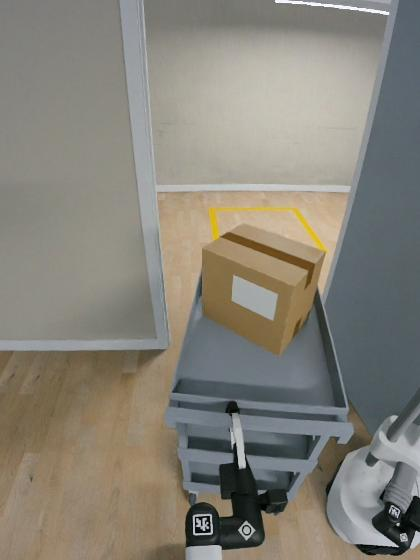

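>>> {"op": "move", "data": {"blocking": false, "r2": {"base":{"translate_m":0.14,"strafe_m":-0.035},"pace":"slow","contact_limits":{"translate_m":0.7}}, "cameras": []}}

>>> {"op": "wait", "data": {"seconds": 4, "cameras": []}}

>>> {"op": "move", "data": {"blocking": false, "r2": {"base":{"translate_m":0.14,"strafe_m":-0.12},"pace":"slow","contact_limits":{"translate_m":0.7}}, "cameras": []}}

>>> {"op": "wait", "data": {"seconds": 4, "cameras": ["r2_head_camera"]}}

Scene clock: 1796.77 s.
move: r2 moving
r1: as last shown
r1.base_tilt: forward=-1.5 right=+1.3
r1.lidar_m: 0.65 4.74 3.79 2.23 1.94 1.93 0.25 0.33 0.57 0.38 0.35 0.38
r1.motor_effort: lift_m=+19(19) arm_m=+4(4) wheel_0=+0(1) wheel_1=+0(0) wheel_2=+0(0)
r1.servo_current: wrist_yaw_rad=52(65) wrist_pitch_rad=46(52) wrist_roll_rad=46(65) gripper_m=46(46)
r1.wrist_depth_mm: - 137 343 290 - - - / - 137 327 291 - - - / 112 138 253 291 - - - / 129 143 330 293 - - - / 492 427 347 294 1921 1863 - / 539 430 196 296 187 1182 1160 / 517 433 342 143 741 778 820
r2.base_odometry: x=-1.133 y=-2.807 heading=-2.025
r2.turned_by_wheels: +0.001
r2.turned_by_imu: +0.001
r2.base_tilt: forward=-0.6 right=+0.1
r2.lidar_m: 0.46 1.51 2.04 2.05 2.15 2.91 - 3.87 2.81 2.67 0.63 0.47
r2.base_status: translate_m moving; strafe_m moving
r2.joint_positions: lift_m=+0.692 arm_m=+0.060 wrist_yaw_rad=+0.000 wrist_pitch_rad=+0.007 wrist_roll_rad=+1.569 gripper_m=-0.034
r2.joint_status: not commanded
r2.measured_speeds: translate_m=+0.048 strafe_m=-0.012 rotate_rad=+0.000 lift_m=+0.000 arm_m=+0.000 wrist_yaw_rad=+0.000 wrist_pitch_rad=+0.000 wrist_roll_rad=+0.000
r2.motor_effort: lift_m=+18(18) arm_m=+5(5) wheel_0=+11(11) wheel_1=+6(7) wheel_2=-9(11)
r2.servo_current: wrist_yaw_rad=46(65) wrist_pitch_rad=46(46) wrist_roll_rad=46(59) gripper_m=65(65)
r2.contact_limits: translate_m 0.7
r2.hand_pose: x=+0.5192 y=-0.0875 z=+0.8681 quat_wxyz=(+0.708, +0.706, +0.002, -0.003) (m; r2's base frame)
r2.wrist_depth_mm: - - 554 143 200 - - / - 442 430 148 206 - - / - 484 462 151 212 - - / - - 525 157 219 809 - / - - 615 162 227 - - / - - 180 168 179 539 492 / - - - - 239 - 1118
pictures: none
No camera images: "cameras" was empty.

Scene clock: 1798.97 s.
earlier move: r2 done
r1.base_odometry: x=-1.752 y=+1.709 heading=+2.033
r1.turned_by_wheels: +0.000
r1.turned_by_imu: +0.000
r1.base_tilt: forward=-1.6 right=+1.3
r1.lidar_m: 0.60 4.76 3.77 2.22 1.93 1.93 0.25 0.33 0.49 0.35 0.35 0.53
r1.base_status: not commanded
r1.joint_positions: lift_m=+0.127 arm_m=+0.000 wrist_yaw_rad=+3.092 wrist_pitch_rad=+0.002 wrist_roll_rad=+0.000 gripper_m=+0.056
r1.joint_status: not commanded
r1.measured_speeds: all 0
r1.motor_effort: lift_m=+19(19) arm_m=+4(5) wheel_0=+1(1) wheel_1=+0(0) wheel_2=+0(0)
r1.servo_current: wrist_yaw_rad=46(72) wrist_pitch_rad=39(52) wrist_roll_rad=46(65) gripper_m=39(52)
r1.hand_pose: x=-0.1129 y=+0.1016 z=+0.3046 quat_wxyz=(+0.025, -0.001, +0.000, +1.000) (m; r1's base frame)
r1.wrist_depth_mm: - 137 343 290 - - - / - 138 327 291 - - - / 112 138 253 291 - - - / 129 142 329 293 - - - / 496 427 347 293 1863 1863 - / 535 427 195 294 187 1160 1138 / 525 430 342 143 759 768 820
r2.base_odometry: x=-1.217 y=-2.907 heading=-2.025
r2.turned_by_wheels: +0.000
r2.turned_by_imu: +0.001
r2.base_tilt: forward=-0.6 right=+0.1
r2.lidar_m: 0.47 1.39 1.88 2.08 2.18 2.97 - 3.80 2.80 0.56 0.55 0.45
r2.base_status: done
r2.joint_positions: lift_m=+0.692 arm_m=+0.060 wrist_yaw_rad=+0.000 wrist_pitch_rad=+0.007 wrist_roll_rad=+1.569 gripper_m=-0.034
r2.joint_status: not commanded
r2.measured_speeds: all 0
r2.motor_effort: lift_m=+18(18) arm_m=+4(5) wheel_0=+6(11) wheel_1=+4(8) wheel_2=-4(11)
r2.servo_current: wrist_yaw_rad=46(65) wrist_pitch_rad=52(59) wrist_roll_rad=52(59) gripper_m=65(72)
r2.contact_limits: translate_m 0.7
r2.hand_pose: x=+0.5192 y=-0.0875 z=+0.8681 quat_wxyz=(+0.708, +0.706, +0.002, -0.003) (m; r2's base frame)
r2.wrist_depth_mm: - 477 452 130 186 - - / - 413 418 137 195 - - / - 500 480 144 206 - - / - - 559 151 215 - - / - - - 157 224 1863 - / - - 183 167 179 1537 473 / - - - - - - -
wait: 2.20 of 4 s (r2 has come to rest)
pictures: none
No camera images: "cameras" was empty.

Scene clock: 1799.47 s.
move: r2 moving
r1: as last shown
r1.lidar_m: 0.60 4.76 3.77 2.21 1.91 1.94 0.25 0.34 0.47 0.35 0.34 0.54
r1.motor_effort: lift_m=+19(19) arm_m=+4(4) wheel_0=+0(1) wheel_1=+0(0) wheel_2=+0(0)
r1.servo_current: wrist_yaw_rad=39(65) wrist_pitch_rad=46(46) wrist_roll_rad=46(72) gripper_m=33(46)
r1.wrist_depth_mm: - 137 340 290 - - - / - 137 327 291 - - - / 112 137 254 291 - - - / 129 142 327 293 - - - / 492 430 345 294 1921 1808 - / 535 430 195 294 187 1160 1138 / 521 430 338 143 750 778 809
r2.base_odometry: x=-1.229 y=-2.913 heading=-2.025
r2.turned_by_wheels: +0.000
r2.turned_by_imu: +0.000
r2.base_tilt: forward=-0.6 right=+0.1
r2.lidar_m: 0.47 1.38 1.87 2.09 2.18 2.96 - 3.80 2.76 0.57 0.52 0.44
r2.base_status: translate_m moving; strafe_m moving
r2.joint_positions: lift_m=+0.692 arm_m=+0.060 wrist_yaw_rad=+0.001 wrist_pitch_rad=+0.007 wrist_roll_rad=+1.569 gripper_m=-0.034
r2.joint_status: not commanded
r2.measured_speeds: translate_m=+0.039 strafe_m=-0.033 rotate_rad=+0.003 lift_m=+0.000 arm_m=+0.000 wrist_yaw_rad=+0.006 wrist_pitch_rad=+0.000 wrist_roll_rad=+0.000
r2.motor_effort: lift_m=+18(18) arm_m=+4(5) wheel_0=+11(13) wheel_1=-6(6) wheel_2=-8(10)
r2.servo_current: wrist_yaw_rad=46(59) wrist_pitch_rad=52(52) wrist_roll_rad=39(59) gripper_m=65(72)
r2.contact_limits: translate_m 0.7
r2.hand_pose: x=+0.5193 y=-0.0872 z=+0.8681 quat_wxyz=(+0.708, +0.706, +0.003, -0.002) (m; r2's base frame)
r2.wrist_depth_mm: - 466 442 130 185 - - / - 413 415 135 194 - - / - 500 477 142 204 - - / - - 559 149 214 - - / - - - 156 224 1661 - / - - 185 166 178 1537 473 / - - - - - - -
pictures: none
No camera images: "cameras" was empty.

Scene clock: 1802.03 s.
earlier move: r2 done
r1.base_odometry: x=-1.752 y=+1.709 heading=+2.033
r1.turned_by_wheels: +0.000
r1.turned_by_imu: +0.000
r1.base_tilt: forward=-1.6 right=+1.3
r1.lidar_m: 0.47 4.76 3.77 2.22 1.95 1.92 0.25 0.33 0.39 0.32 0.42 0.39
r1.base_status: not commanded
r1.joint_positions: lift_m=+0.127 arm_m=+0.000 wrist_yaw_rad=+3.092 wrist_pitch_rad=+0.002 wrist_roll_rad=+0.000 gripper_m=+0.056
r1.joint_status: not commanded
r1.measured_speeds: all 0
r1.motor_effort: lift_m=+19(19) arm_m=+4(5) wheel_0=+0(1) wheel_1=+0(0) wheel_2=+0(0)
r1.servo_current: wrist_yaw_rad=59(72) wrist_pitch_rad=39(52) wrist_roll_rad=52(72) gripper_m=39(46)
r1.hand_pose: x=-0.1129 y=+0.1016 z=+0.3046 quat_wxyz=(+0.025, -0.001, +0.000, +1.000) (m; r1's base frame)
r1.wrist_depth_mm: - 137 343 291 - - - / - 137 327 291 - - - / 112 138 253 293 - - - / 129 142 329 291 - - - / 492 427 347 294 1921 1808 - / 535 430 195 296 188 1160 1160 / 525 430 342 143 741 778 820
r2.base_odometry: x=-1.386 y=-2.980 heading=-2.025
r2.turned_by_wheels: +0.000
r2.turned_by_imu: +0.001
r2.base_tilt: forward=-0.6 right=+0.0
r2.lidar_m: 0.48 1.23 1.72 2.19 2.31 3.12 - 3.66 2.66 0.39 0.41 0.46
r2.base_status: done
r2.joint_positions: lift_m=+0.692 arm_m=+0.060 wrist_yaw_rad=+0.002 wrist_pitch_rad=+0.007 wrist_roll_rad=+1.569 gripper_m=-0.034
r2.joint_status: not commanded
r2.measured_speeds: all 0
r2.motor_effort: lift_m=+18(18) arm_m=+5(5) wheel_0=+6(17) wheel_1=-3(6) wheel_2=-5(10)
r2.servo_current: wrist_yaw_rad=52(59) wrist_pitch_rad=52(52) wrist_roll_rad=46(59) gripper_m=65(72)
r2.contact_limits: translate_m 0.7
r2.hand_pose: x=+0.5194 y=-0.0869 z=+0.8681 quat_wxyz=(+0.708, +0.706, +0.003, -0.002) (m; r2's base frame)
r2.wrist_depth_mm: - 442 439 130 183 - - / - 413 413 134 193 - - / - 504 477 141 204 - - / - - 569 149 214 - - / - - - 156 224 1708 - / - - 184 166 179 1499 480 / - - - - - 136 -
wait: 2.57 of 4 s (r2 has come to rest)
pictures: r2_head_camera
Images, in order (width x height): r2_head_camera 420x560.

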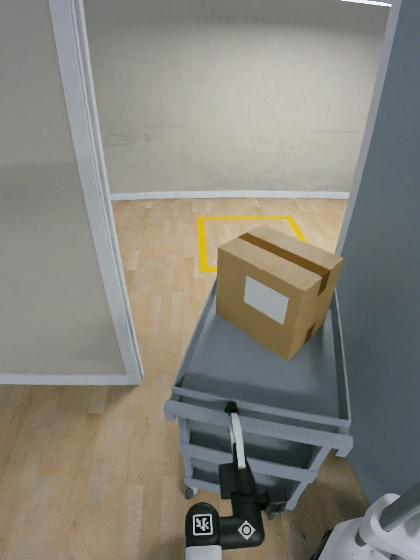

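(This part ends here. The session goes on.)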